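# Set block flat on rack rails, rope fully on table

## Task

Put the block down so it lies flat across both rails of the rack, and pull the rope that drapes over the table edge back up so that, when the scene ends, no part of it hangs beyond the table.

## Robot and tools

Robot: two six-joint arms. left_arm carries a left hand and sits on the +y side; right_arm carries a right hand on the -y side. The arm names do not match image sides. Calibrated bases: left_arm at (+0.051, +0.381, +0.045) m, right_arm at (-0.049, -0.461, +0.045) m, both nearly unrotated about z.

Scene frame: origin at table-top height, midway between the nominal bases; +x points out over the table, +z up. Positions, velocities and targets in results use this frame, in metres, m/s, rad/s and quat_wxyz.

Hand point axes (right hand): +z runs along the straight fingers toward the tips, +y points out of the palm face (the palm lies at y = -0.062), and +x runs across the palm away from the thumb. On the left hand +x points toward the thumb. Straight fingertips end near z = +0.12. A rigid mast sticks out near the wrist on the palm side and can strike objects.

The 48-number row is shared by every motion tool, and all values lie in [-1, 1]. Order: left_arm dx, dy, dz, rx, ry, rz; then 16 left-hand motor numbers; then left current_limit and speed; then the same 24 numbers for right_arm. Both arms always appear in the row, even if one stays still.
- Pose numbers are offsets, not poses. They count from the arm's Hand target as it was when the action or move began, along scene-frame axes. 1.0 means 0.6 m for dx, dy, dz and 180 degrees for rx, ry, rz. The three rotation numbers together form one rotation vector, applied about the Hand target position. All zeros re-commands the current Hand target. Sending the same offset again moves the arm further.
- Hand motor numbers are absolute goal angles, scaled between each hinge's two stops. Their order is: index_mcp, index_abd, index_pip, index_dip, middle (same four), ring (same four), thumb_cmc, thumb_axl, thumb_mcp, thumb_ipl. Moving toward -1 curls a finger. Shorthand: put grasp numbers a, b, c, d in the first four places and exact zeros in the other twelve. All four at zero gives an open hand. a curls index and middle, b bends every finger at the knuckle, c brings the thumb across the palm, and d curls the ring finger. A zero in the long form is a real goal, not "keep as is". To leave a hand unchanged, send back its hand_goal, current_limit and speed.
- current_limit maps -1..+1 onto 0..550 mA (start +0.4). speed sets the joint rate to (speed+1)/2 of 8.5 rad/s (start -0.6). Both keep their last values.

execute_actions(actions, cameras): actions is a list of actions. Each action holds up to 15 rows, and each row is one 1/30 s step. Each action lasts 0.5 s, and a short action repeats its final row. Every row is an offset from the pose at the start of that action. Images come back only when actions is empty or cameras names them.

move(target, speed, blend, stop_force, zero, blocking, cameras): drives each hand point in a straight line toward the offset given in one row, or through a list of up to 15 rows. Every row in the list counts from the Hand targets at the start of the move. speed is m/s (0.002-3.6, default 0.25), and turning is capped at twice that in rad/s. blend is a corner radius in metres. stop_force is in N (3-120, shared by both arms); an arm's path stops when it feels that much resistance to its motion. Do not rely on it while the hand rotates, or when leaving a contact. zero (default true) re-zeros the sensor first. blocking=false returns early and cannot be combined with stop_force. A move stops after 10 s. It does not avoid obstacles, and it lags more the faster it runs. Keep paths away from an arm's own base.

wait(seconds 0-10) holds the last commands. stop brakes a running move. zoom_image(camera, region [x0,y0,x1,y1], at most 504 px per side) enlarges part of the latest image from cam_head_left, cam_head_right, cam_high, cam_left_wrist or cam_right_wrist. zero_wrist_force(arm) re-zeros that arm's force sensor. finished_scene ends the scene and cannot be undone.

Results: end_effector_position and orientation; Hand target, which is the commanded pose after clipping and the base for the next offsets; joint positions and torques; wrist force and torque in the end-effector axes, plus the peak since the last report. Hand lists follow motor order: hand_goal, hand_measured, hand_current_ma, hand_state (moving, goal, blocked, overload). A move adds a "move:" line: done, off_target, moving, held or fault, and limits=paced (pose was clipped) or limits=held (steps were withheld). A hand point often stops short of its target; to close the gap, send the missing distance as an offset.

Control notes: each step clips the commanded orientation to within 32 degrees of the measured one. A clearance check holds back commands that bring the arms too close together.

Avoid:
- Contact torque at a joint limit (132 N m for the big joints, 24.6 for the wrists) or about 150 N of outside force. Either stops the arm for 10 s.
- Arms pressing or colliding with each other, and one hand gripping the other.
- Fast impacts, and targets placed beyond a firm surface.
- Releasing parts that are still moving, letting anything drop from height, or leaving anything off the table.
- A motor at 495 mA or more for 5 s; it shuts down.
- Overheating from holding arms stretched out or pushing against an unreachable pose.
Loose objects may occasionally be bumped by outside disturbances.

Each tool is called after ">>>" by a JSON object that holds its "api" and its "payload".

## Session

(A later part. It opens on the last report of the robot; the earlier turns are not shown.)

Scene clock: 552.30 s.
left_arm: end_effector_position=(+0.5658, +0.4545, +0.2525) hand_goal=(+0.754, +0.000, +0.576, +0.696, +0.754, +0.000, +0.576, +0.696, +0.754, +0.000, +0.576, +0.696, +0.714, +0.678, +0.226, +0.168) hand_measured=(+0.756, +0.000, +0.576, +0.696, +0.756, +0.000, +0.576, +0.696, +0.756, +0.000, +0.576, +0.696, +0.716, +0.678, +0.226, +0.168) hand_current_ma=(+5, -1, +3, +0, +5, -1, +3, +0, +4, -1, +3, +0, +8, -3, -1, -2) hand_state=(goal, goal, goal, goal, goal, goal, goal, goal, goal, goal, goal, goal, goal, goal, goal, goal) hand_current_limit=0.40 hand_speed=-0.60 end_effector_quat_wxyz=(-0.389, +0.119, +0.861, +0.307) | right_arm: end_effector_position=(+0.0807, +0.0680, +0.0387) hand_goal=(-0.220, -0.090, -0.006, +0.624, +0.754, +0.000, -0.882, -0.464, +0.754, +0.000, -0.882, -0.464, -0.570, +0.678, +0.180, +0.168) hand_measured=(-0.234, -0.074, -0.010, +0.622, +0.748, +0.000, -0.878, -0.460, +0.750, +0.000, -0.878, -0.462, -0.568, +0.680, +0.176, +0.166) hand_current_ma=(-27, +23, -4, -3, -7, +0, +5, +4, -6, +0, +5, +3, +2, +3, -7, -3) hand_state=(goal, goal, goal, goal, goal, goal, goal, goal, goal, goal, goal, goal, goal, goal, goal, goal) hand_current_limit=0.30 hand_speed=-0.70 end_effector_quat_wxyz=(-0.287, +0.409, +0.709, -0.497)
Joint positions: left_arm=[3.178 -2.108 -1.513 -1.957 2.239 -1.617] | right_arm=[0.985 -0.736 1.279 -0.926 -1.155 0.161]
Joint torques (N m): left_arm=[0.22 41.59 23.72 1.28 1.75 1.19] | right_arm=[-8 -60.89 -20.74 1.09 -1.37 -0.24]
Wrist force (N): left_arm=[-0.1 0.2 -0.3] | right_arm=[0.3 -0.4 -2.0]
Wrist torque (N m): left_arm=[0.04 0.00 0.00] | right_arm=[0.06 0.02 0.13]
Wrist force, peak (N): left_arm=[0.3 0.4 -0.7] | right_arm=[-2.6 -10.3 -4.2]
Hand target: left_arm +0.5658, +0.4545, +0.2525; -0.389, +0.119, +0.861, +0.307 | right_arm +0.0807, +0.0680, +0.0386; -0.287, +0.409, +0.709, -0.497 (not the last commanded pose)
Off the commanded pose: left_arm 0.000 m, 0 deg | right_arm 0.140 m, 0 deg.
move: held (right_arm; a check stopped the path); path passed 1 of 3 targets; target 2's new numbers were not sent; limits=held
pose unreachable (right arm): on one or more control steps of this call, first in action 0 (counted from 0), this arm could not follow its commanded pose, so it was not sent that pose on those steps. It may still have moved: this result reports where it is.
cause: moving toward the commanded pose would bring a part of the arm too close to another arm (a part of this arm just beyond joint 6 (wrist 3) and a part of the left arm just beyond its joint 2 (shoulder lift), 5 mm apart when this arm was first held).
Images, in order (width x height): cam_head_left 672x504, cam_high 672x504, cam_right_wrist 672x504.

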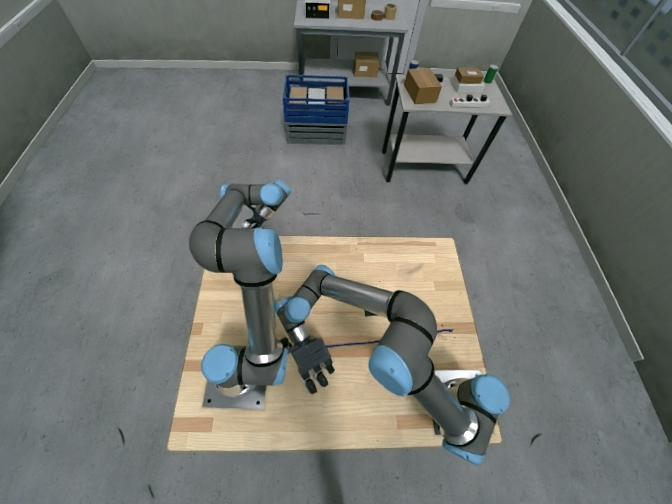

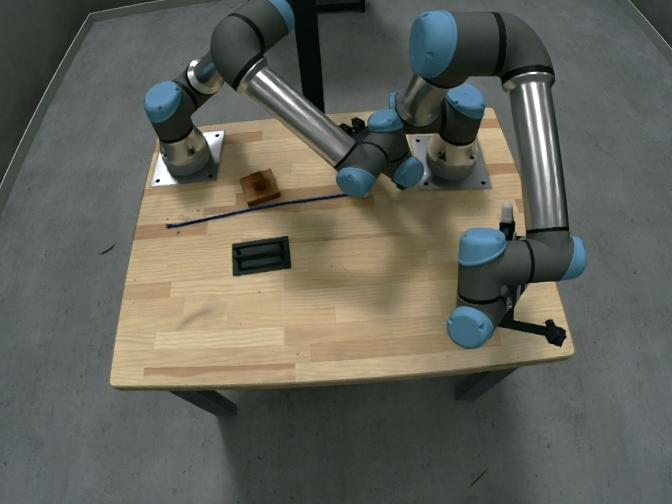

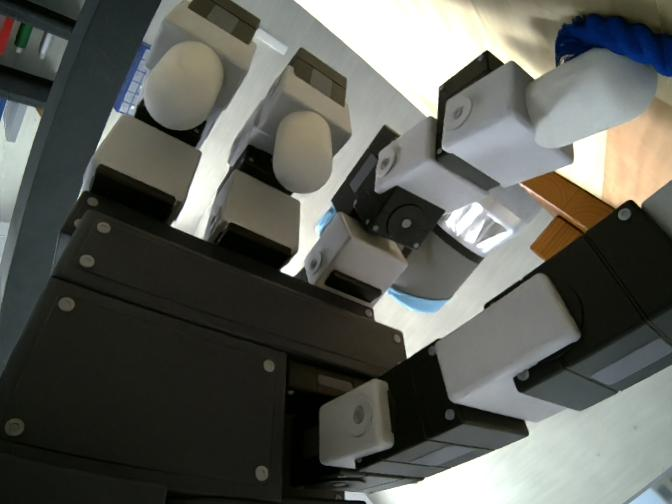

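>>> {"api": "move", "payload": {"target": [[0,0,0,0,0,0, 0.754,0,0.576,0.696,0.754,0,0.576,0.696,0.754,0,0.576,0.696,0.714,0.678,0.226,0.168,0.4,-0.6, 0.006,-0.05,0.004,0,0,0, -0.205,-0.09,-0.007,0.623,0.753,0,-0.883,-0.464,0.753,0,-0.883,-0.464,-0.571,0.677,0.18,0.168,0.3,-0.7],[0,0,0,0,0,0, 0.754,0,0.576,0.696,0.754,0,0.576,0.696,0.754,0,0.576,0.696,0.714,0.678,0.226,0.168,0.4,-0.6, 0.01,-0.1,0.2,0,0,0, -0.205,-0.09,-0.007,0.623,0.753,0,-0.883,-0.464,0.753,0,-0.883,-0.464,-0.571,0.677,0.18,0.168,0.3,-0.6]], "speed": [0.05, 0.15], "cameras": ["cam_high", "cam_head_left", "cam_head_right", "cam_right_wrist"]}}

>>> {"api": "zoom_image", "payload": {"camera": "cam_high", "region": [110, 120, 410, 290]}}

>>> {"api": "zoom_image", "payload": {"camera": "cam_high", "region": [222, 226, 302, 286]}}

>>> {"api": "zoom_image", "payload": {"camera": "cam_head_left", "region": [340, 270, 480, 410]}}

>>> {"api": "zoom_image", "payload": {"camera": "cam_head_right", "region": [340, 270, 480, 410]}}

Scene clock: 644.27 s.
left_arm: end_effector_position=(+0.5658, +0.4545, +0.2525) hand_goal=(+0.754, +0.000, +0.576, +0.696, +0.754, +0.000, +0.576, +0.696, +0.754, +0.000, +0.576, +0.696, +0.714, +0.678, +0.226, +0.168) hand_measured=(+0.756, +0.000, +0.576, +0.696, +0.756, +0.000, +0.576, +0.696, +0.756, +0.000, +0.576, +0.696, +0.716, +0.678, +0.226, +0.168) hand_current_ma=(+5, -1, +3, +0, +5, -1, +3, +0, +4, -1, +3, +0, +8, -3, -1, -2) hand_state=(goal, goal, goal, goal, goal, goal, goal, goal, goal, goal, goal, goal, goal, goal, goal, goal) hand_current_limit=0.40 hand_speed=-0.60 end_effector_quat_wxyz=(-0.389, +0.119, +0.861, +0.307) | right_arm: end_effector_position=(+0.0866, +0.0080, +0.1586) hand_goal=(-0.204, -0.090, -0.006, +0.624, +0.754, +0.000, -0.882, -0.464, +0.754, +0.000, -0.882, -0.464, -0.570, +0.678, +0.180, +0.168) hand_measured=(-0.206, -0.092, -0.008, +0.622, +0.748, +0.000, -0.878, -0.460, +0.750, +0.000, -0.878, -0.462, -0.568, +0.680, +0.176, +0.166) hand_current_ma=(-2, -1, -1, -2, -7, +0, +5, +4, -6, +0, +5, +3, +2, +3, -6, -3) hand_state=(goal, goal, goal, goal, goal, goal, goal, goal, goal, goal, goal, goal, goal, goal, goal, goal) hand_current_limit=0.30 hand_speed=-0.60 end_effector_quat_wxyz=(-0.287, +0.409, +0.709, -0.497)
Joint positions: left_arm=[3.178 -2.108 -1.513 -1.957 2.239 -1.617] | right_arm=[0.924 -0.981 1.374 -0.767 -1.211 0.137]
Joint torques (N m): left_arm=[0.35 41.9 24.4 1.26 1.71 1.21] | right_arm=[6.24 -57.38 -10.35 2.29 1.78 1.88]
Wrist force (N): left_arm=[0.2 -0.1 -0.5] | right_arm=[0.3 -0.1 -1.6]
Wrist torque (N m): left_arm=[0.03 -0.03 0.02] | right_arm=[0.08 0.04 0.11]
Wrist force, peak (N): left_arm=[0.2 0.2 -0.9] | right_arm=[-0.2 -1.9 -2.0]
Hand target: left_arm +0.5658, +0.4545, +0.2525; -0.389, +0.119, +0.861, +0.307 | right_arm +0.0867, +0.0080, +0.1586; -0.287, +0.409, +0.709, -0.497
Off the commanded pose: left_arm 0.000 m, 0 deg | right_arm 0.000 m, 0 deg.
move: done
Images, in order (width x height): cam_head_left 672x504, cam_head_right 672x504, cam_high 672x504, cam_right_wrist 672x504.

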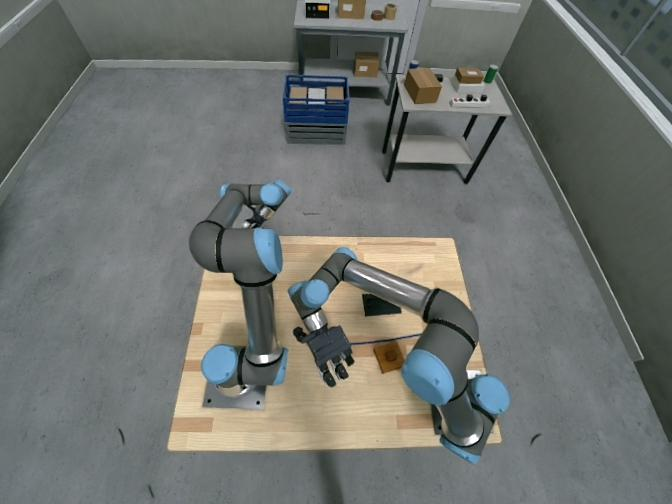

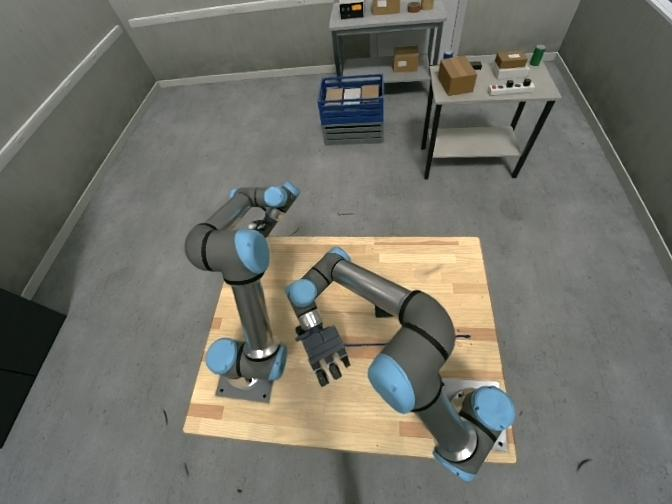

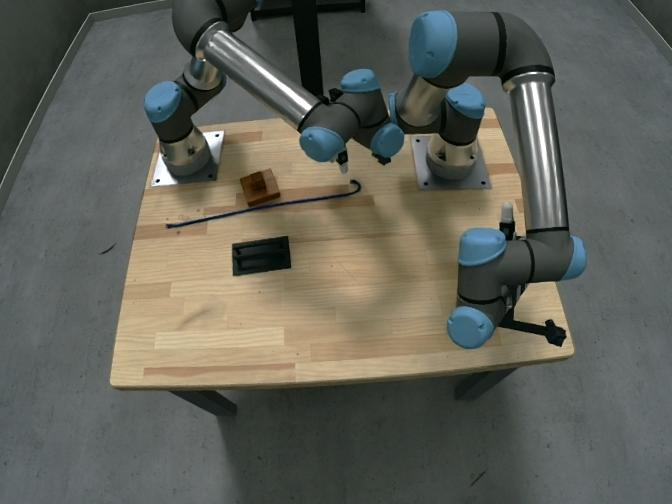

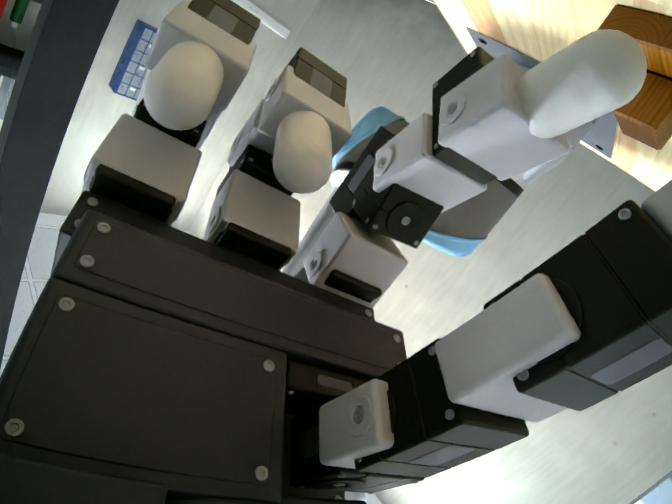

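Scaled by 1.680 from the camera's 672x504 image, which has a finer 960x720 frame.

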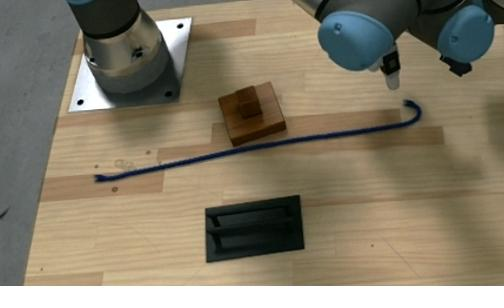

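Scaled by 6.300 from the camera's 672x504 image, which has a finer 960x720 frame.

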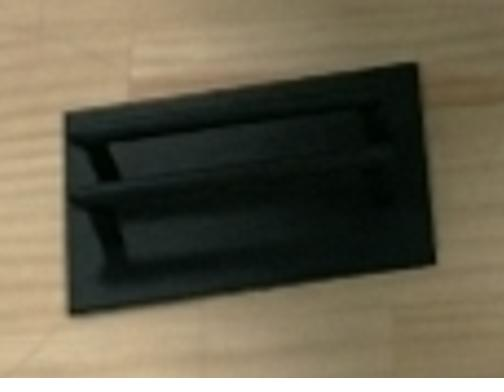

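Scaled by 3.600 from the camera's 672x504 image, which has a finer 960x720 frame.

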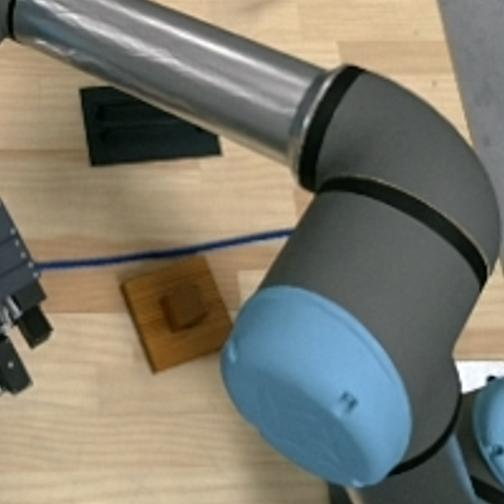

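Scaled by 3.600 from the camera's 672x504 image, which has a finer 960x720 frame.

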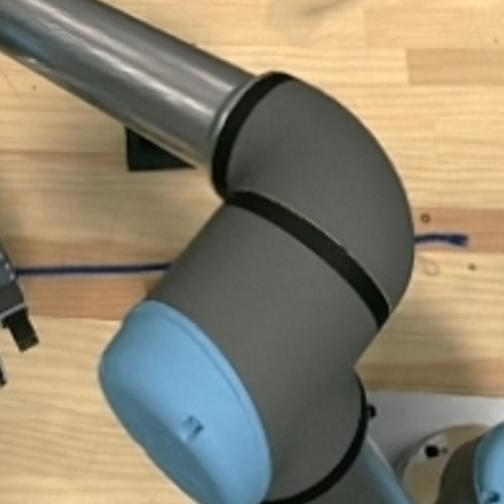

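>>> {"api": "move", "payload": {"target": [0,0,0,0,0,0, 0.754,0,0.576,0.696,0.754,0,0.576,0.696,0.754,0,0.576,0.696,0.714,0.678,0.226,0.168,0.4,-0.6, -0.046,-0.369,0.0023,-0.0181,0.0403,-0.0666, -0.0685,0.001,-0.0365,0.7246,-0.0685,0.217,-0.0365,0.7246,0.753,0,-0.883,-0.464,-0.571,0.677,0.281,0.1135,0.4,-0.6], "speed": 0.2, "cameras": ["cam_high", "cam_head_left", "cam_right_wrist"]}}

>>> {"api": "zoom_image", "payload": {"camera": "cam_high", "region": [220, 130, 320, 230]}}

>>> {"api": "zoom_image", "payload": {"camera": "cam_head_left", "region": [330, 270, 450, 390]}}

Scene clock: 670.83 s.
left_arm: end_effector_position=(+0.5658, +0.4545, +0.2525) hand_goal=(+0.754, +0.000, +0.576, +0.696, +0.754, +0.000, +0.576, +0.696, +0.754, +0.000, +0.576, +0.696, +0.714, +0.678, +0.226, +0.168) hand_measured=(+0.756, +0.000, +0.576, +0.696, +0.756, +0.000, +0.576, +0.696, +0.756, +0.000, +0.576, +0.696, +0.716, +0.678, +0.226, +0.168) hand_current_ma=(+5, -1, +3, +0, +5, -1, +3, +0, +4, -1, +3, +0, +8, -3, -1, -2) hand_state=(goal, goal, goal, goal, goal, goal, goal, goal, goal, goal, goal, goal, goal, goal, goal, goal) hand_current_limit=0.40 hand_speed=-0.60 end_effector_quat_wxyz=(-0.389, +0.119, +0.861, +0.307) | right_arm: end_effector_position=(+0.0591, -0.2133, +0.1600) hand_goal=(-0.068, +0.002, -0.036, +0.724, -0.068, +0.218, -0.036, +0.724, +0.754, +0.000, -0.882, -0.464, -0.570, +0.678, +0.282, +0.114) hand_measured=(-0.074, +0.000, -0.032, +0.722, -0.068, +0.214, -0.038, +0.722, +0.750, +0.000, -0.878, -0.462, -0.570, +0.680, +0.278, +0.116) hand_current_ma=(-7, -1, +5, -2, -1, -4, -1, -3, -6, +0, +5, +3, +1, +3, -6, +2) hand_state=(goal, goal, goal, goal, goal, goal, goal, goal, goal, goal, goal, goal, goal, goal, goal, goal) hand_current_limit=0.40 hand_speed=-0.60 end_effector_quat_wxyz=(-0.370, +0.457, +0.629, -0.509)
Joint positions: left_arm=[3.178 -2.108 -1.513 -1.957 2.239 -1.617] | right_arm=[0.556 -1.356 1.995 -0.854 -1.351 0.048]
Joint torques (N m): left_arm=[-0.2 41.74 24.74 1.3 1.66 1.2] | right_arm=[-9.35 -33.87 -8.87 2.4 -0.77 1.94]
Wrist force (N): left_arm=[0.3 0.2 -0.5] | right_arm=[0.2 -0.1 -2.2]
Wrist torque (N m): left_arm=[0.06 -0.05 0.03] | right_arm=[0.10 0.06 0.10]
Wrist force, peak (N): left_arm=[0.3 0.3 -0.8] | right_arm=[2.2 0.3 -2.6]
Hand target: left_arm +0.5658, +0.4545, +0.2525; -0.389, +0.119, +0.861, +0.307 | right_arm +0.0591, -0.2134, +0.1600; -0.370, +0.457, +0.629, -0.509
Off the commanded pose: left_arm 0.000 m, 0 deg | right_arm 0.000 m, 0 deg.
move: done
Images, in order (width x height): cam_head_left 672x504, cam_high 672x504, cam_right_wrist 672x504.

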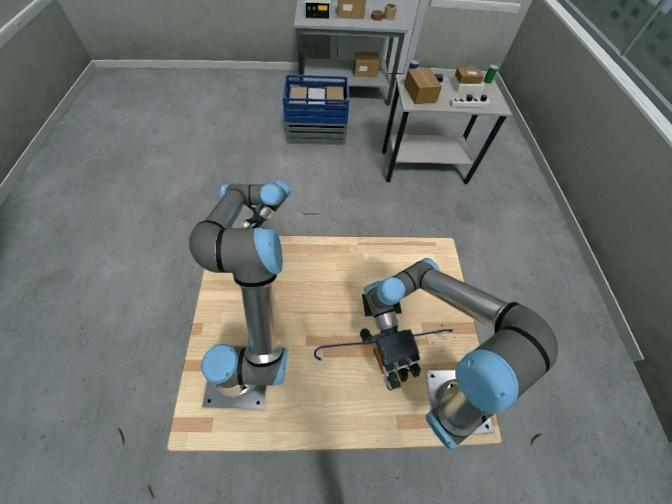

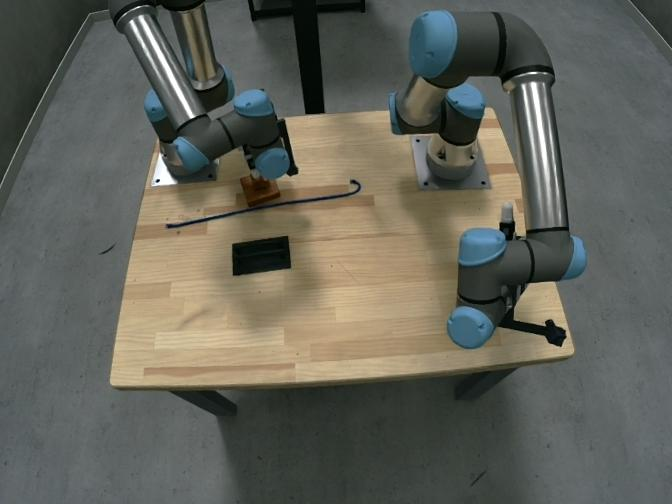

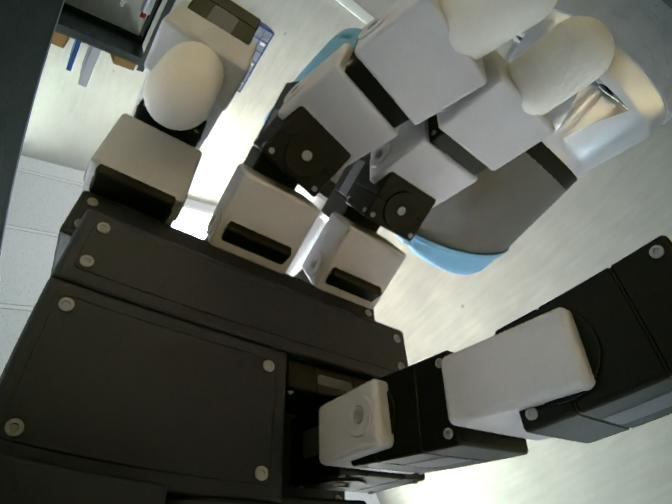

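Scaled by 5.040 from the camera's 672x504 image, which has a finer 960x720 frame.

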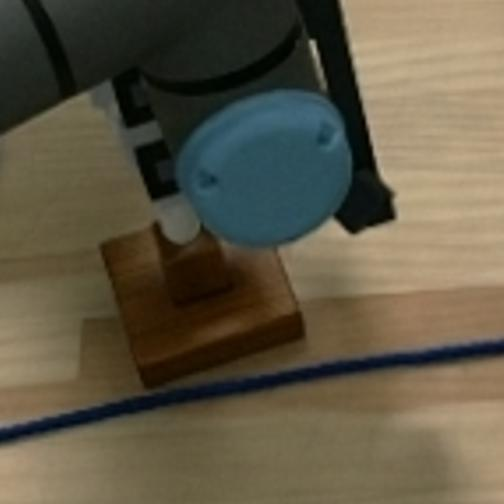

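Scaled by 4.200 from the camera's 672x504 image, which has a finer 960x720 frame.

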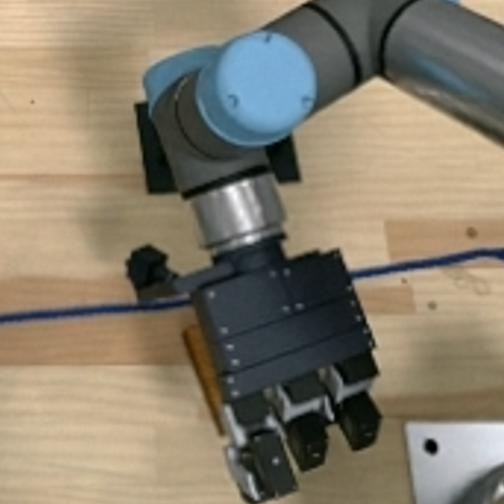

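>>> {"api": "move", "payload": {"target": [0,0,0,0,0,0, 0.754,0,0.576,0.696,0.754,0,0.576,0.696,0.754,0,0.576,0.696,0.714,0.678,0.226,0.168,0.4,-0.6, 0,0,-0.1283,0,0,0, -0.0685,0.001,-0.0365,0.7246,-0.0685,0.217,-0.0365,0.7246,0.753,0,-0.883,-0.464,-0.571,0.677,0.281,0.1135,0.4,-0.6], "speed": 0.04, "stop_force": 4, "cameras": ["cam_high", "cam_right_wrist"]}}

>>> {"api": "zoom_image", "payload": {"camera": "cam_high", "region": [220, 130, 320, 230]}}

>>> {"api": "zoom_image", "payload": {"camera": "cam_right_wrist", "region": [372, 0, 672, 225]}}

Scene clock: 683.03 s.
left_arm: end_effector_position=(+0.5658, +0.4545, +0.2525) hand_goal=(+0.754, +0.000, +0.576, +0.696, +0.754, +0.000, +0.576, +0.696, +0.754, +0.000, +0.576, +0.696, +0.714, +0.678, +0.226, +0.168) hand_measured=(+0.756, +0.000, +0.576, +0.696, +0.756, +0.000, +0.576, +0.696, +0.756, +0.000, +0.576, +0.696, +0.716, +0.678, +0.226, +0.168) hand_current_ma=(+5, -1, +3, +0, +5, -1, +3, +0, +4, -1, +3, +0, +8, -3, -1, -2) hand_state=(goal, goal, goal, goal, goal, goal, goal, goal, goal, goal, goal, goal, goal, goal, goal, goal) hand_current_limit=0.40 hand_speed=-0.60 end_effector_quat_wxyz=(-0.389, +0.119, +0.861, +0.307) | right_arm: end_effector_position=(+0.0590, -0.2134, +0.0830) hand_goal=(-0.068, +0.002, -0.036, +0.724, -0.068, +0.218, -0.036, +0.724, +0.754, +0.000, -0.882, -0.464, -0.570, +0.678, +0.282, +0.114) hand_measured=(-0.074, +0.000, -0.032, +0.722, -0.068, +0.214, -0.038, +0.722, +0.750, +0.000, -0.878, -0.462, -0.570, +0.680, +0.278, +0.116) hand_current_ma=(-7, -1, +5, -2, -1, -4, -1, -3, -6, +0, +5, +3, +1, +3, -6, +2) hand_state=(goal, goal, goal, goal, goal, goal, goal, goal, goal, goal, goal, goal, goal, goal, goal, goal) hand_current_limit=0.40 hand_speed=-0.60 end_effector_quat_wxyz=(-0.370, +0.457, +0.629, -0.509)
Joint positions: left_arm=[3.178 -2.108 -1.513 -1.957 2.239 -1.617] | right_arm=[0.556 -1.219 2.069 -1.065 -1.351 0.048]
Joint torques (N m): left_arm=[0.59 41.99 24.57 1.38 1.66 1.13] | right_arm=[-7.89 -40.43 -20.3 0.16 -1.08 0.71]
Wrist force (N): left_arm=[0.4 0.2 -0.4] | right_arm=[0.3 -0.1 -2.3]
Wrist torque (N m): left_arm=[0.07 -0.07 0.04] | right_arm=[0.10 0.05 0.08]
Wrist force, peak (N): left_arm=[0.6 0.2 -0.9] | right_arm=[0.1 0.5 -2.4]
Hand target: left_arm +0.5658, +0.4545, +0.2525; -0.389, +0.119, +0.861, +0.307 | right_arm +0.0591, -0.2134, +0.0830; -0.370, +0.457, +0.629, -0.509
Off the commanded pose: left_arm 0.000 m, 0 deg | right_arm 0.000 m, 0 deg.
move: done
Images, in order (width x height): cam_high 672x504, cam_right_wrist 672x504.

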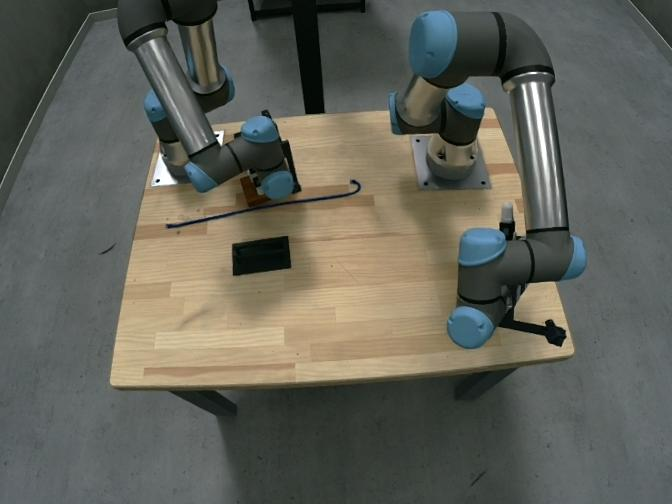

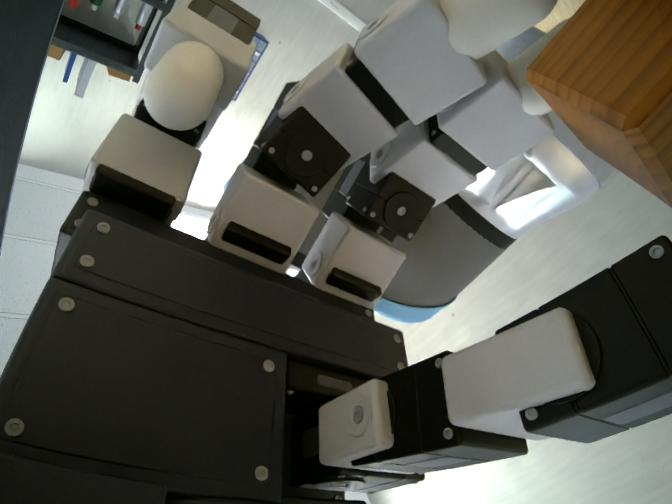

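Scaled by 5.040 from the camera's 672x504 image, which has a finer 960x720 frame.

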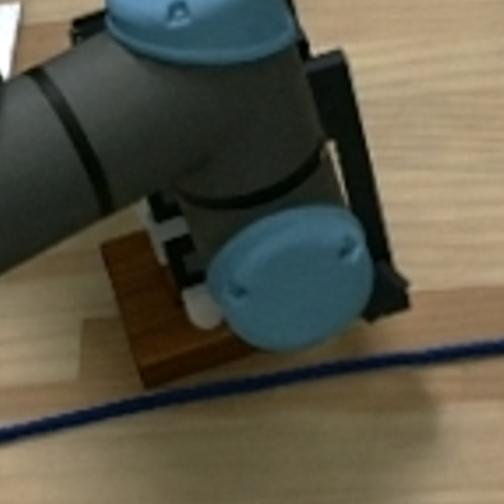

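Scaled by 1.680 from the camera's 672x504 image, which has a finer 960x720 frame.

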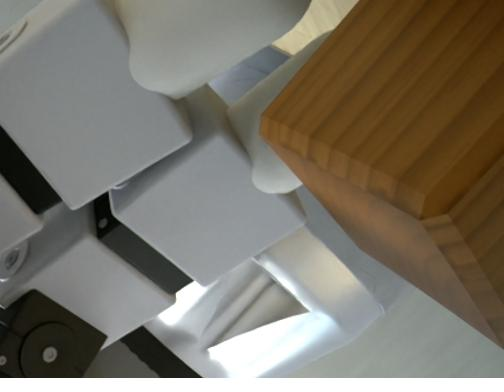

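>>> {"api": "move", "payload": {"target": [[0,0,0,0,0,0, 0.754,0,0.576,0.696,0.754,0,0.576,0.696,0.754,0,0.576,0.696,0.714,0.678,0.226,0.168,0.4,-0.6, 0,0,0,0,0,0, -0.2,0.001,-0.0365,0.7246,-0.2,0.217,-0.0365,0.7246,0.753,0,-0.883,-0.464,-0.571,0.677,0.175,0.1135,0.0,-0.93],[0,0,0,0,0,0, 0.754,0,0.576,0.696,0.754,0,0.576,0.696,0.754,0,0.576,0.696,0.714,0.678,0.226,0.168,0.4,-0.6, 0,0,0,0,0,0, -0.35,0.001,-0.0365,0.7246,-0.35,0.217,-0.0365,0.7246,0.753,0,-0.883,-0.464,-0.571,0.677,0.0,0.05,0.3,-0.93]], "speed": 0.02, "cameras": ["cam_high", "cam_right_wrist"]}}

>>> {"api": "zoom_image", "payload": {"camera": "cam_right_wrist", "region": [372, 0, 672, 225]}}

>>> {"api": "zoom_image", "payload": {"camera": "cam_high", "region": [220, 130, 320, 230]}}

Scene clock: 689.87 s.
left_arm: end_effector_position=(+0.5658, +0.4545, +0.2525) hand_goal=(+0.754, +0.000, +0.576, +0.696, +0.754, +0.000, +0.576, +0.696, +0.754, +0.000, +0.576, +0.696, +0.714, +0.678, +0.226, +0.168) hand_measured=(+0.756, +0.000, +0.576, +0.696, +0.756, +0.000, +0.576, +0.696, +0.756, +0.000, +0.576, +0.696, +0.716, +0.678, +0.226, +0.168) hand_current_ma=(+5, -1, +3, +0, +5, -1, +3, +0, +4, -1, +3, +0, +8, -3, -1, -2) hand_state=(goal, goal, goal, goal, goal, goal, goal, goal, goal, goal, goal, goal, goal, goal, goal, goal) hand_current_limit=0.40 hand_speed=-0.60 end_effector_quat_wxyz=(-0.389, +0.119, +0.861, +0.307) | right_arm: end_effector_position=(+0.0591, -0.2134, +0.0830) hand_goal=(-0.350, +0.002, -0.036, +0.724, -0.350, +0.218, -0.036, +0.724, +0.754, +0.000, -0.882, -0.464, -0.570, +0.678, +0.000, +0.050) hand_measured=(-0.202, +0.002, -0.022, +0.728, -0.210, +0.214, -0.020, +0.732, +0.750, +0.000, -0.878, -0.462, -0.568, +0.680, +0.176, +0.100) hand_current_ma=(+357, +0, +26, +5, +357, -4, +28, +10, -6, +0, +5, +3, +3, +3, +358, +197) hand_state=(blocked, goal, goal, goal, blocked, goal, goal, goal, goal, goal, goal, goal, goal, goal, blocked, blocked) hand_current_limit=0.30 hand_speed=-0.93 end_effector_quat_wxyz=(-0.370, +0.457, +0.629, -0.509)
Joint positions: left_arm=[3.178 -2.108 -1.513 -1.957 2.239 -1.617] | right_arm=[0.556 -1.219 2.069 -1.065 -1.351 0.048]
Joint torques (N m): left_arm=[0.49 42.06 24.99 1.29 1.68 1.2] | right_arm=[-6.83 -41.15 -20.12 0.33 -0.29 0.23]
Wrist force (N): left_arm=[0.1 0.2 -0.6] | right_arm=[0.2 -1.6 -1.8]
Wrist torque (N m): left_arm=[0.07 -0.03 0.01] | right_arm=[0.25 0.07 0.06]
Wrist force, peak (N): left_arm=[0.3 0.2 -1.0] | right_arm=[0.1 0.2 -2.5]
Hand target: left_arm +0.5658, +0.4545, +0.2525; -0.389, +0.119, +0.861, +0.307 | right_arm +0.0591, -0.2134, +0.0830; -0.370, +0.457, +0.629, -0.509
Off the commanded pose: left_arm 0.000 m, 0 deg | right_arm 0.000 m, 0 deg.
move: done
Images, in order (width x height): cam_high 672x504, cam_right_wrist 672x504.

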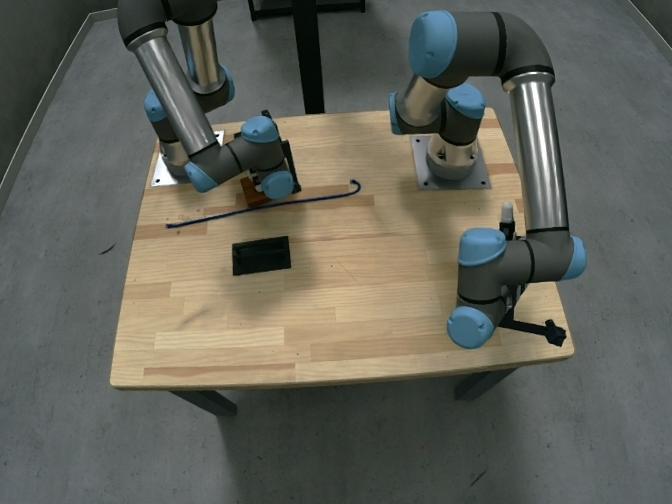

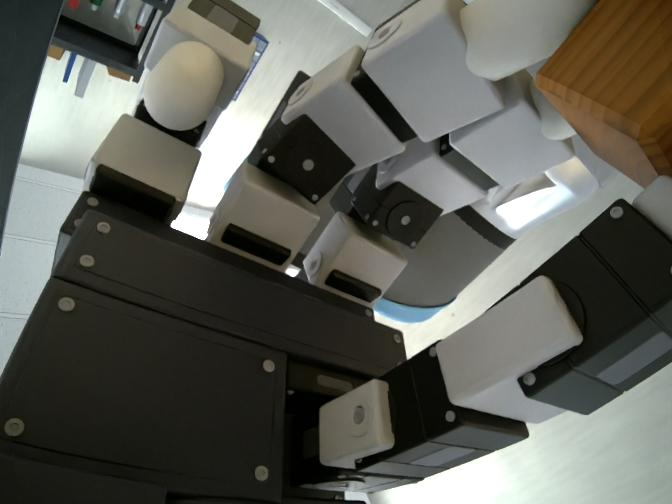

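Scaled by 1.680 from the camera's 672x504 image, which has a finer 960x720 frame.

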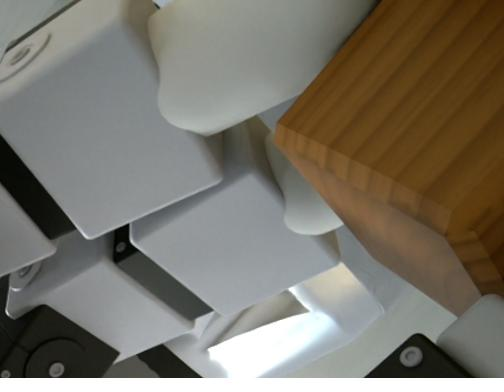

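Scaled by 5.040 from the camera's 672x504 image, which has a finer 960x720 frame.

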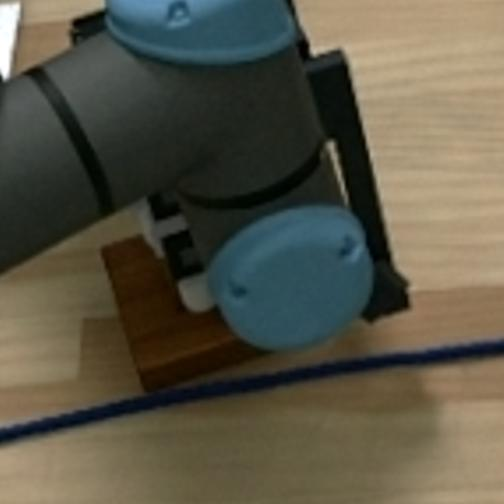

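>>> {"api": "move", "payload": {"target": [[0,0,0,0,0,0, 0.754,0,0.576,0.696,0.754,0,0.576,0.696,0.754,0,0.576,0.696,0.714,0.678,0.226,0.168,0.4,-0.6, 0,0,0,0,0,0, -0.45,0.001,-0.0365,0.7246,-0.45,0.217,-0.0365,0.7246,0.753,0,-0.883,-0.464,-0.571,0.677,-0.15,-0.05,0.75,-0.93],[0,0,0,0,0,0, 0.754,0,0.576,0.696,0.754,0,0.576,0.696,0.754,0,0.576,0.696,0.714,0.678,0.226,0.168,0.4,-0.6, 0,0,0.05,0,0,0, -0.45,0.001,-0.0365,0.7246,-0.45,0.217,-0.0365,0.7246,0.753,0,-0.883,-0.464,-0.571,0.677,-0.15,-0.05,0.75,-0.93]], "speed": 0.03, "cameras": ["cam_high", "cam_right_wrist"]}}

>>> {"api": "zoom_image", "payload": {"camera": "cam_right_wrist", "region": [372, 0, 672, 225]}}

>>> {"api": "zoom_image", "payload": {"camera": "cam_high", "region": [220, 130, 320, 230]}}

Scene clock: 697.57 s.
left_arm: end_effector_position=(+0.5658, +0.4545, +0.2525) hand_goal=(+0.754, +0.000, +0.576, +0.696, +0.754, +0.000, +0.576, +0.696, +0.754, +0.000, +0.576, +0.696, +0.714, +0.678, +0.226, +0.168) hand_measured=(+0.756, +0.000, +0.576, +0.696, +0.756, +0.000, +0.576, +0.696, +0.756, +0.000, +0.576, +0.696, +0.716, +0.678, +0.226, +0.168) hand_current_ma=(+5, -1, +3, +0, +5, -1, +3, +0, +4, -1, +3, +0, +8, -3, -1, -2) hand_state=(goal, goal, goal, goal, goal, goal, goal, goal, goal, goal, goal, goal, goal, goal, goal, goal) hand_current_limit=0.40 hand_speed=-0.60 end_effector_quat_wxyz=(-0.389, +0.119, +0.861, +0.307) | right_arm: end_effector_position=(+0.0591, -0.2133, +0.1132) hand_goal=(-0.450, +0.002, -0.036, +0.724, -0.450, +0.218, -0.036, +0.724, +0.754, +0.000, -0.882, -0.464, -0.570, +0.678, -0.150, -0.050) hand_measured=(-0.208, +0.000, +0.008, +0.744, -0.216, +0.206, -0.002, +0.744, +0.750, +0.000, -0.878, -0.462, -0.556, +0.680, +0.176, +0.058) hand_current_ma=(+481, -1, +108, +39, +481, -15, +77, +41, -6, +0, +5, +3, +23, +3, +481, +481) hand_state=(blocked, goal, blocked, goal, blocked, goal, blocked, blocked, goal, goal, goal, goal, goal, goal, blocked, blocked) hand_current_limit=0.75 hand_speed=-0.93 end_effector_quat_wxyz=(-0.370, +0.457, +0.629, -0.509) end_effector_velocity=(+0.000, +0.001, -0.002) end_effector_angular_velocity=(+0.000, -0.002, -0.001)
Joint positions: left_arm=[3.178 -2.108 -1.513 -1.957 2.239 -1.617] | right_arm=[0.556 -1.277 2.044 -0.983 -1.351 0.048]
Joint velocities: left_arm=[within noise] | right_arm=[0.001 0.004 0.001 -0.007 0.002 0.001]
Joint torques (N m): left_arm=[0.23 42.15 24.83 1.36 1.73 1.16] | right_arm=[-5.22 -19.86 -6.04 -0.21 0.72 -0.21]
Wrist force (N): left_arm=[0.3 0.1 -0.8] | right_arm=[0.2 2.5 -1.7]
Wrist torque (N m): left_arm=[0.08 -0.05 0.03] | right_arm=[0.31 0.06 0.07]
Wrist force, peak (N): left_arm=[0.1 0.1 -1.0] | right_arm=[0.6 -4.1 -3.7]
Hand target: left_arm +0.5658, +0.4545, +0.2525; -0.389, +0.119, +0.861, +0.307 | right_arm +0.0591, -0.2134, +0.1130; -0.370, +0.457, +0.629, -0.509
Off the commanded pose: left_arm 0.000 m, 0 deg | right_arm 0.000 m, 0 deg.
move: done
Images, in order (width x height): cam_high 672x504, cam_right_wrist 672x504.

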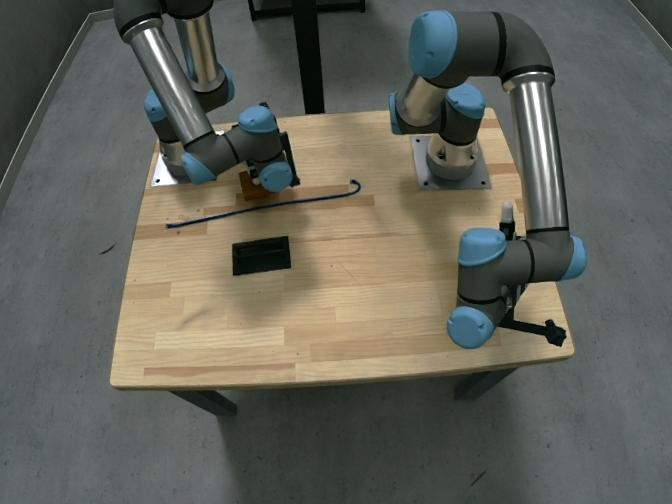

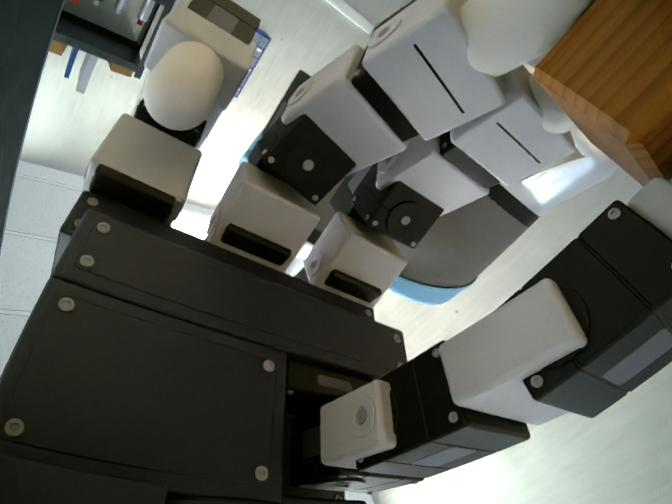

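Scaled by 1.680 from the camera's 672x504 image, which has a finer 960x720 frame.

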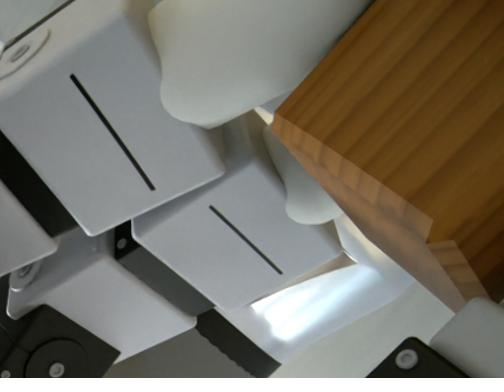

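Scaled by 5.040 from the camera's 672x504 image, which has a finer 960x720 frame.

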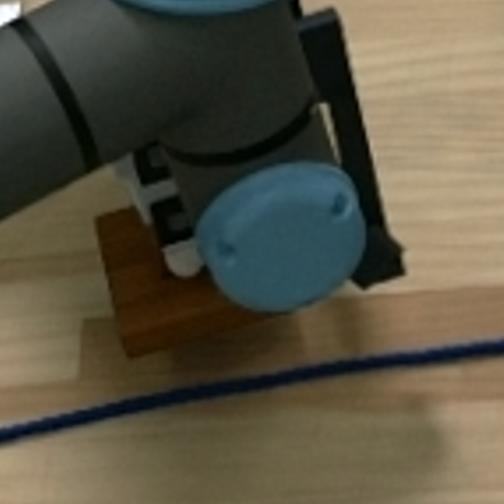

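>>> {"api": "move", "payload": {"target": [[0,0,0,0,0,0, 0.754,0,0.576,0.696,0.754,0,0.576,0.696,0.754,0,0.576,0.696,0.714,0.678,0.226,0.168,0.4,-0.6, 0,0,0.1283,0,0,0, -0.45,0.001,-0.0365,0.7246,-0.45,0.217,-0.0365,0.7246,0.753,0,-0.883,-0.464,-0.571,0.677,-0.15,-0.05,0.75,-0.93],[0,0,0,0,0,0, 0.754,0,0.576,0.696,0.754,0,0.576,0.696,0.754,0,0.576,0.696,0.714,0.678,0.226,0.168,0.4,-0.6, 0.3843,0.0435,0.1283,0,0,-0.0722, -0.45,0.001,-0.0365,0.7246,-0.45,0.217,-0.0365,0.7246,0.753,0,-0.883,-0.464,-0.571,0.677,-0.15,-0.05,0.75,-0.93]], "speed": 0.1, "blend": [0.03, 0], "cameras": ["all"]}}

>>> {"api": "zoom_image", "payload": {"camera": "cam_high", "region": [210, 170, 330, 290]}}

>>> {"api": "zoom_image", "payload": {"camera": "cam_right_wrist", "region": [372, 0, 672, 225]}}

>>> {"api": "zoom_image", "payload": {"camera": "cam_head_left", "region": [330, 260, 450, 380]}}

>>> {"api": "zoom_image", "payload": {"camera": "cam_head_right", "region": [330, 260, 450, 380]}}

Scene clock: 713.53 s.
left_arm: end_effector_position=(+0.5658, +0.4545, +0.2525) hand_goal=(+0.754, +0.000, +0.576, +0.696, +0.754, +0.000, +0.576, +0.696, +0.754, +0.000, +0.576, +0.696, +0.714, +0.678, +0.226, +0.168) hand_measured=(+0.756, +0.000, +0.576, +0.696, +0.756, +0.000, +0.576, +0.696, +0.756, +0.000, +0.576, +0.696, +0.716, +0.678, +0.226, +0.168) hand_current_ma=(+5, -1, +3, +0, +5, -1, +3, +0, +4, -1, +3, +0, +8, -3, -1, -2) hand_state=(goal, goal, goal, goal, goal, goal, goal, goal, goal, goal, goal, goal, goal, goal, goal, goal) hand_current_limit=0.40 hand_speed=-0.60 end_effector_quat_wxyz=(-0.389, +0.119, +0.861, +0.307) | right_arm: end_effector_position=(+0.2896, -0.1873, +0.1900) hand_goal=(-0.450, +0.002, -0.036, +0.724, -0.450, +0.218, -0.036, +0.724, +0.754, +0.000, -0.882, -0.464, -0.570, +0.678, -0.150, -0.050) hand_measured=(-0.208, +0.000, +0.008, +0.744, -0.216, +0.206, -0.002, +0.744, +0.750, +0.000, -0.878, -0.462, -0.556, +0.680, +0.176, +0.056) hand_current_ma=(+481, -1, +110, +40, +481, -15, +78, +41, -6, +0, +4, +3, +24, +3, +481, +481) hand_state=(blocked, goal, blocked, blocked, blocked, goal, blocked, blocked, goal, goal, goal, goal, goal, goal, blocked, blocked) hand_current_limit=0.75 hand_speed=-0.93 end_effector_quat_wxyz=(-0.425, +0.525, +0.573, -0.464)
Joint positions: left_arm=[3.178 -2.108 -1.513 -1.957 2.239 -1.617] | right_arm=[0.328 -1.004 1.389 -0.6 -1.352 0.047]
Joint torques (N m): left_arm=[0.41 42.42 25.41 1.37 1.71 1.19] | right_arm=[6.78 -47.36 -25.43 0.52 -1.88 0.18]
Wrist force (N): left_arm=[0.3 0.1 -0.6] | right_arm=[0.1 2.3 -1.9]
Wrist torque (N m): left_arm=[0.06 -0.05 0.02] | right_arm=[0.30 0.08 0.01]
Wrist force, peak (N): left_arm=[0.4 0.2 -1.0] | right_arm=[0.1 4.2 -1.6]
Hand target: left_arm +0.5658, +0.4545, +0.2525; -0.389, +0.119, +0.861, +0.307 | right_arm +0.2896, -0.1873, +0.1900; -0.425, +0.525, +0.573, -0.464
Off the commanded pose: left_arm 0.000 m, 0 deg | right_arm 0.000 m, 0 deg.
move: done

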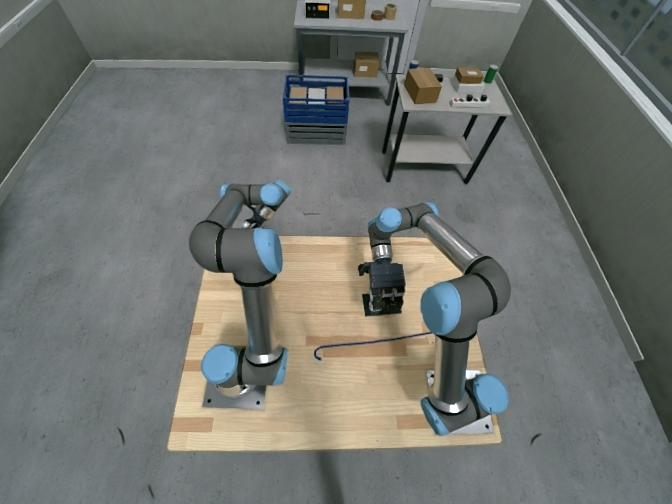

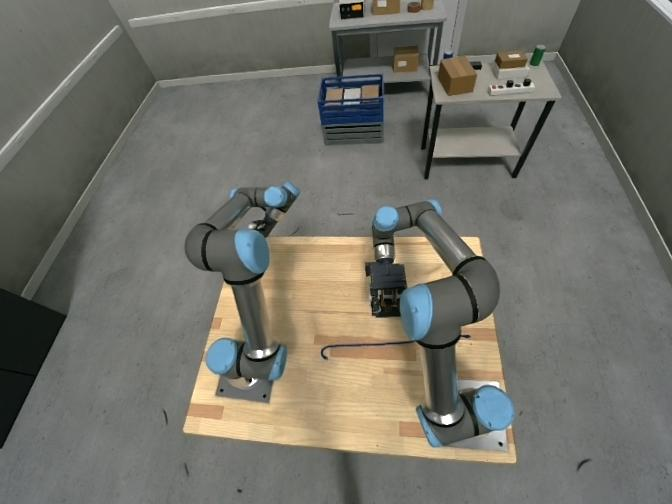

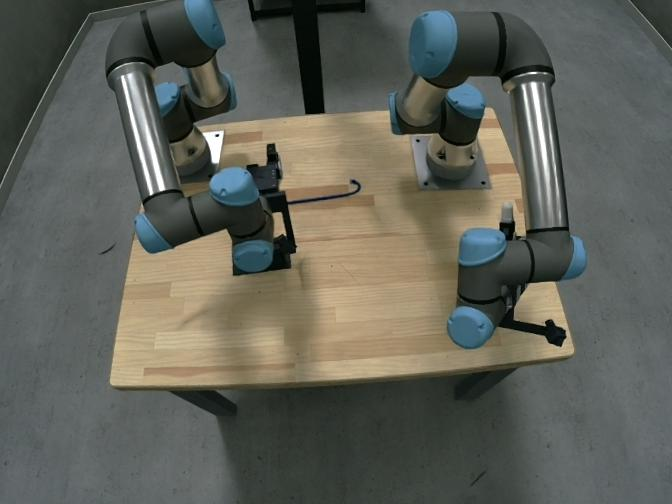

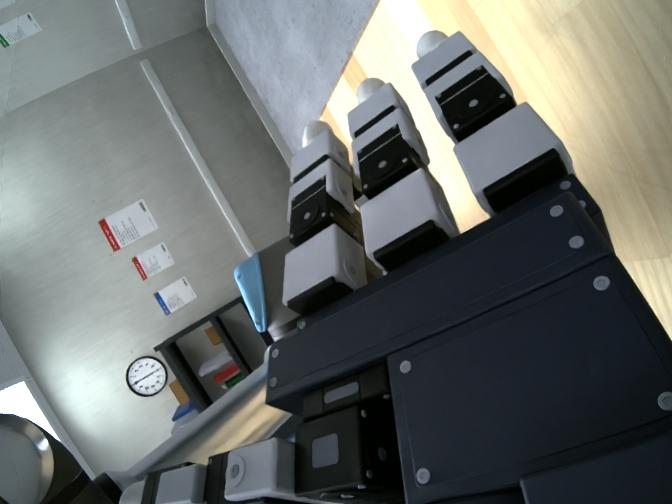

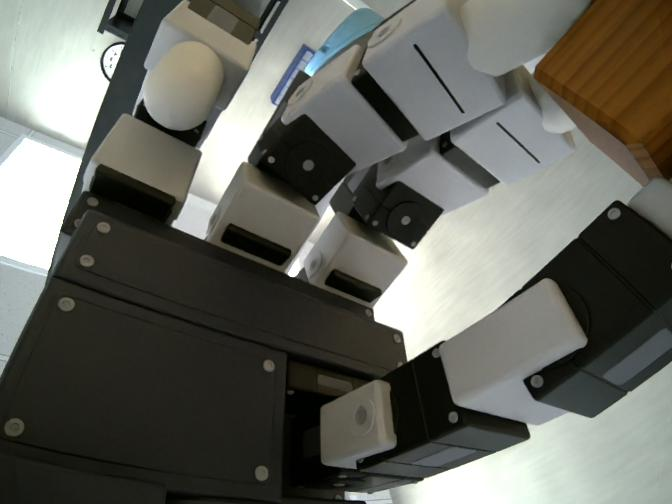

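Scaled by 4.200 from the camera's 672x504 image, which has a finer 960x720 frame.

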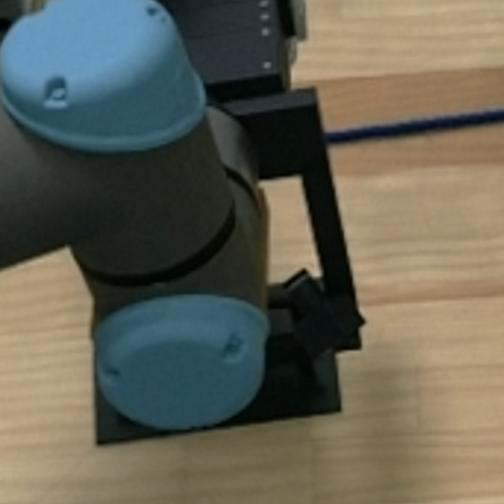

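Scaled by 1.680 from the camera's 672x504 image, which has a finer 960x720 frame.

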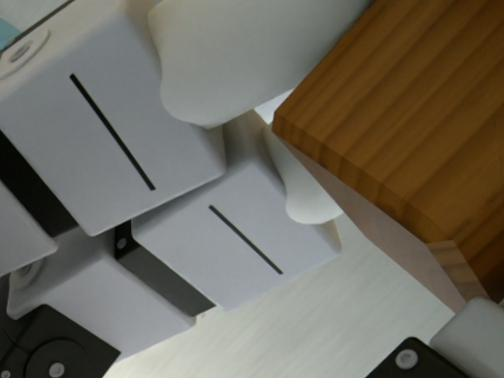

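Scaled by 4.200 from the camera's 672x504 image, which has a finer 960x720 frame.

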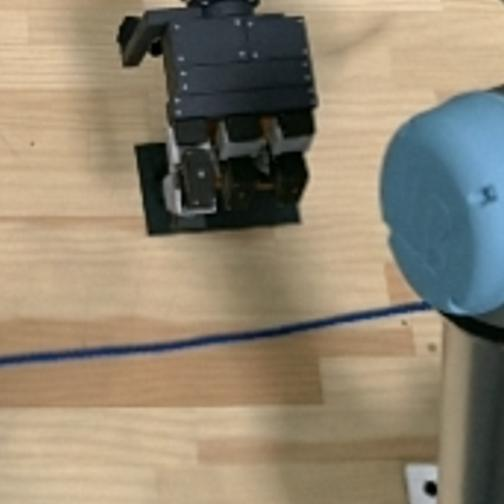

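Scaled by 4.200 from the camera's 672x504 image, which has a finer 960x720 frame.

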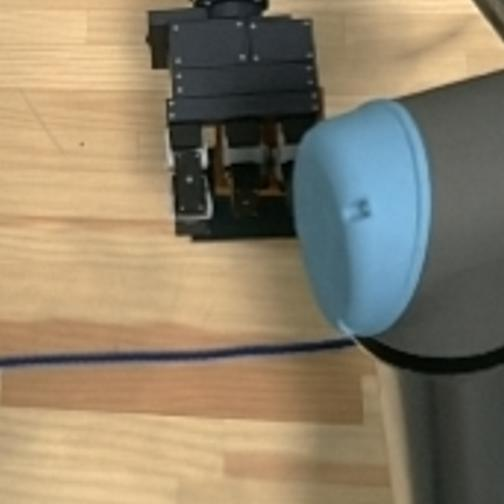

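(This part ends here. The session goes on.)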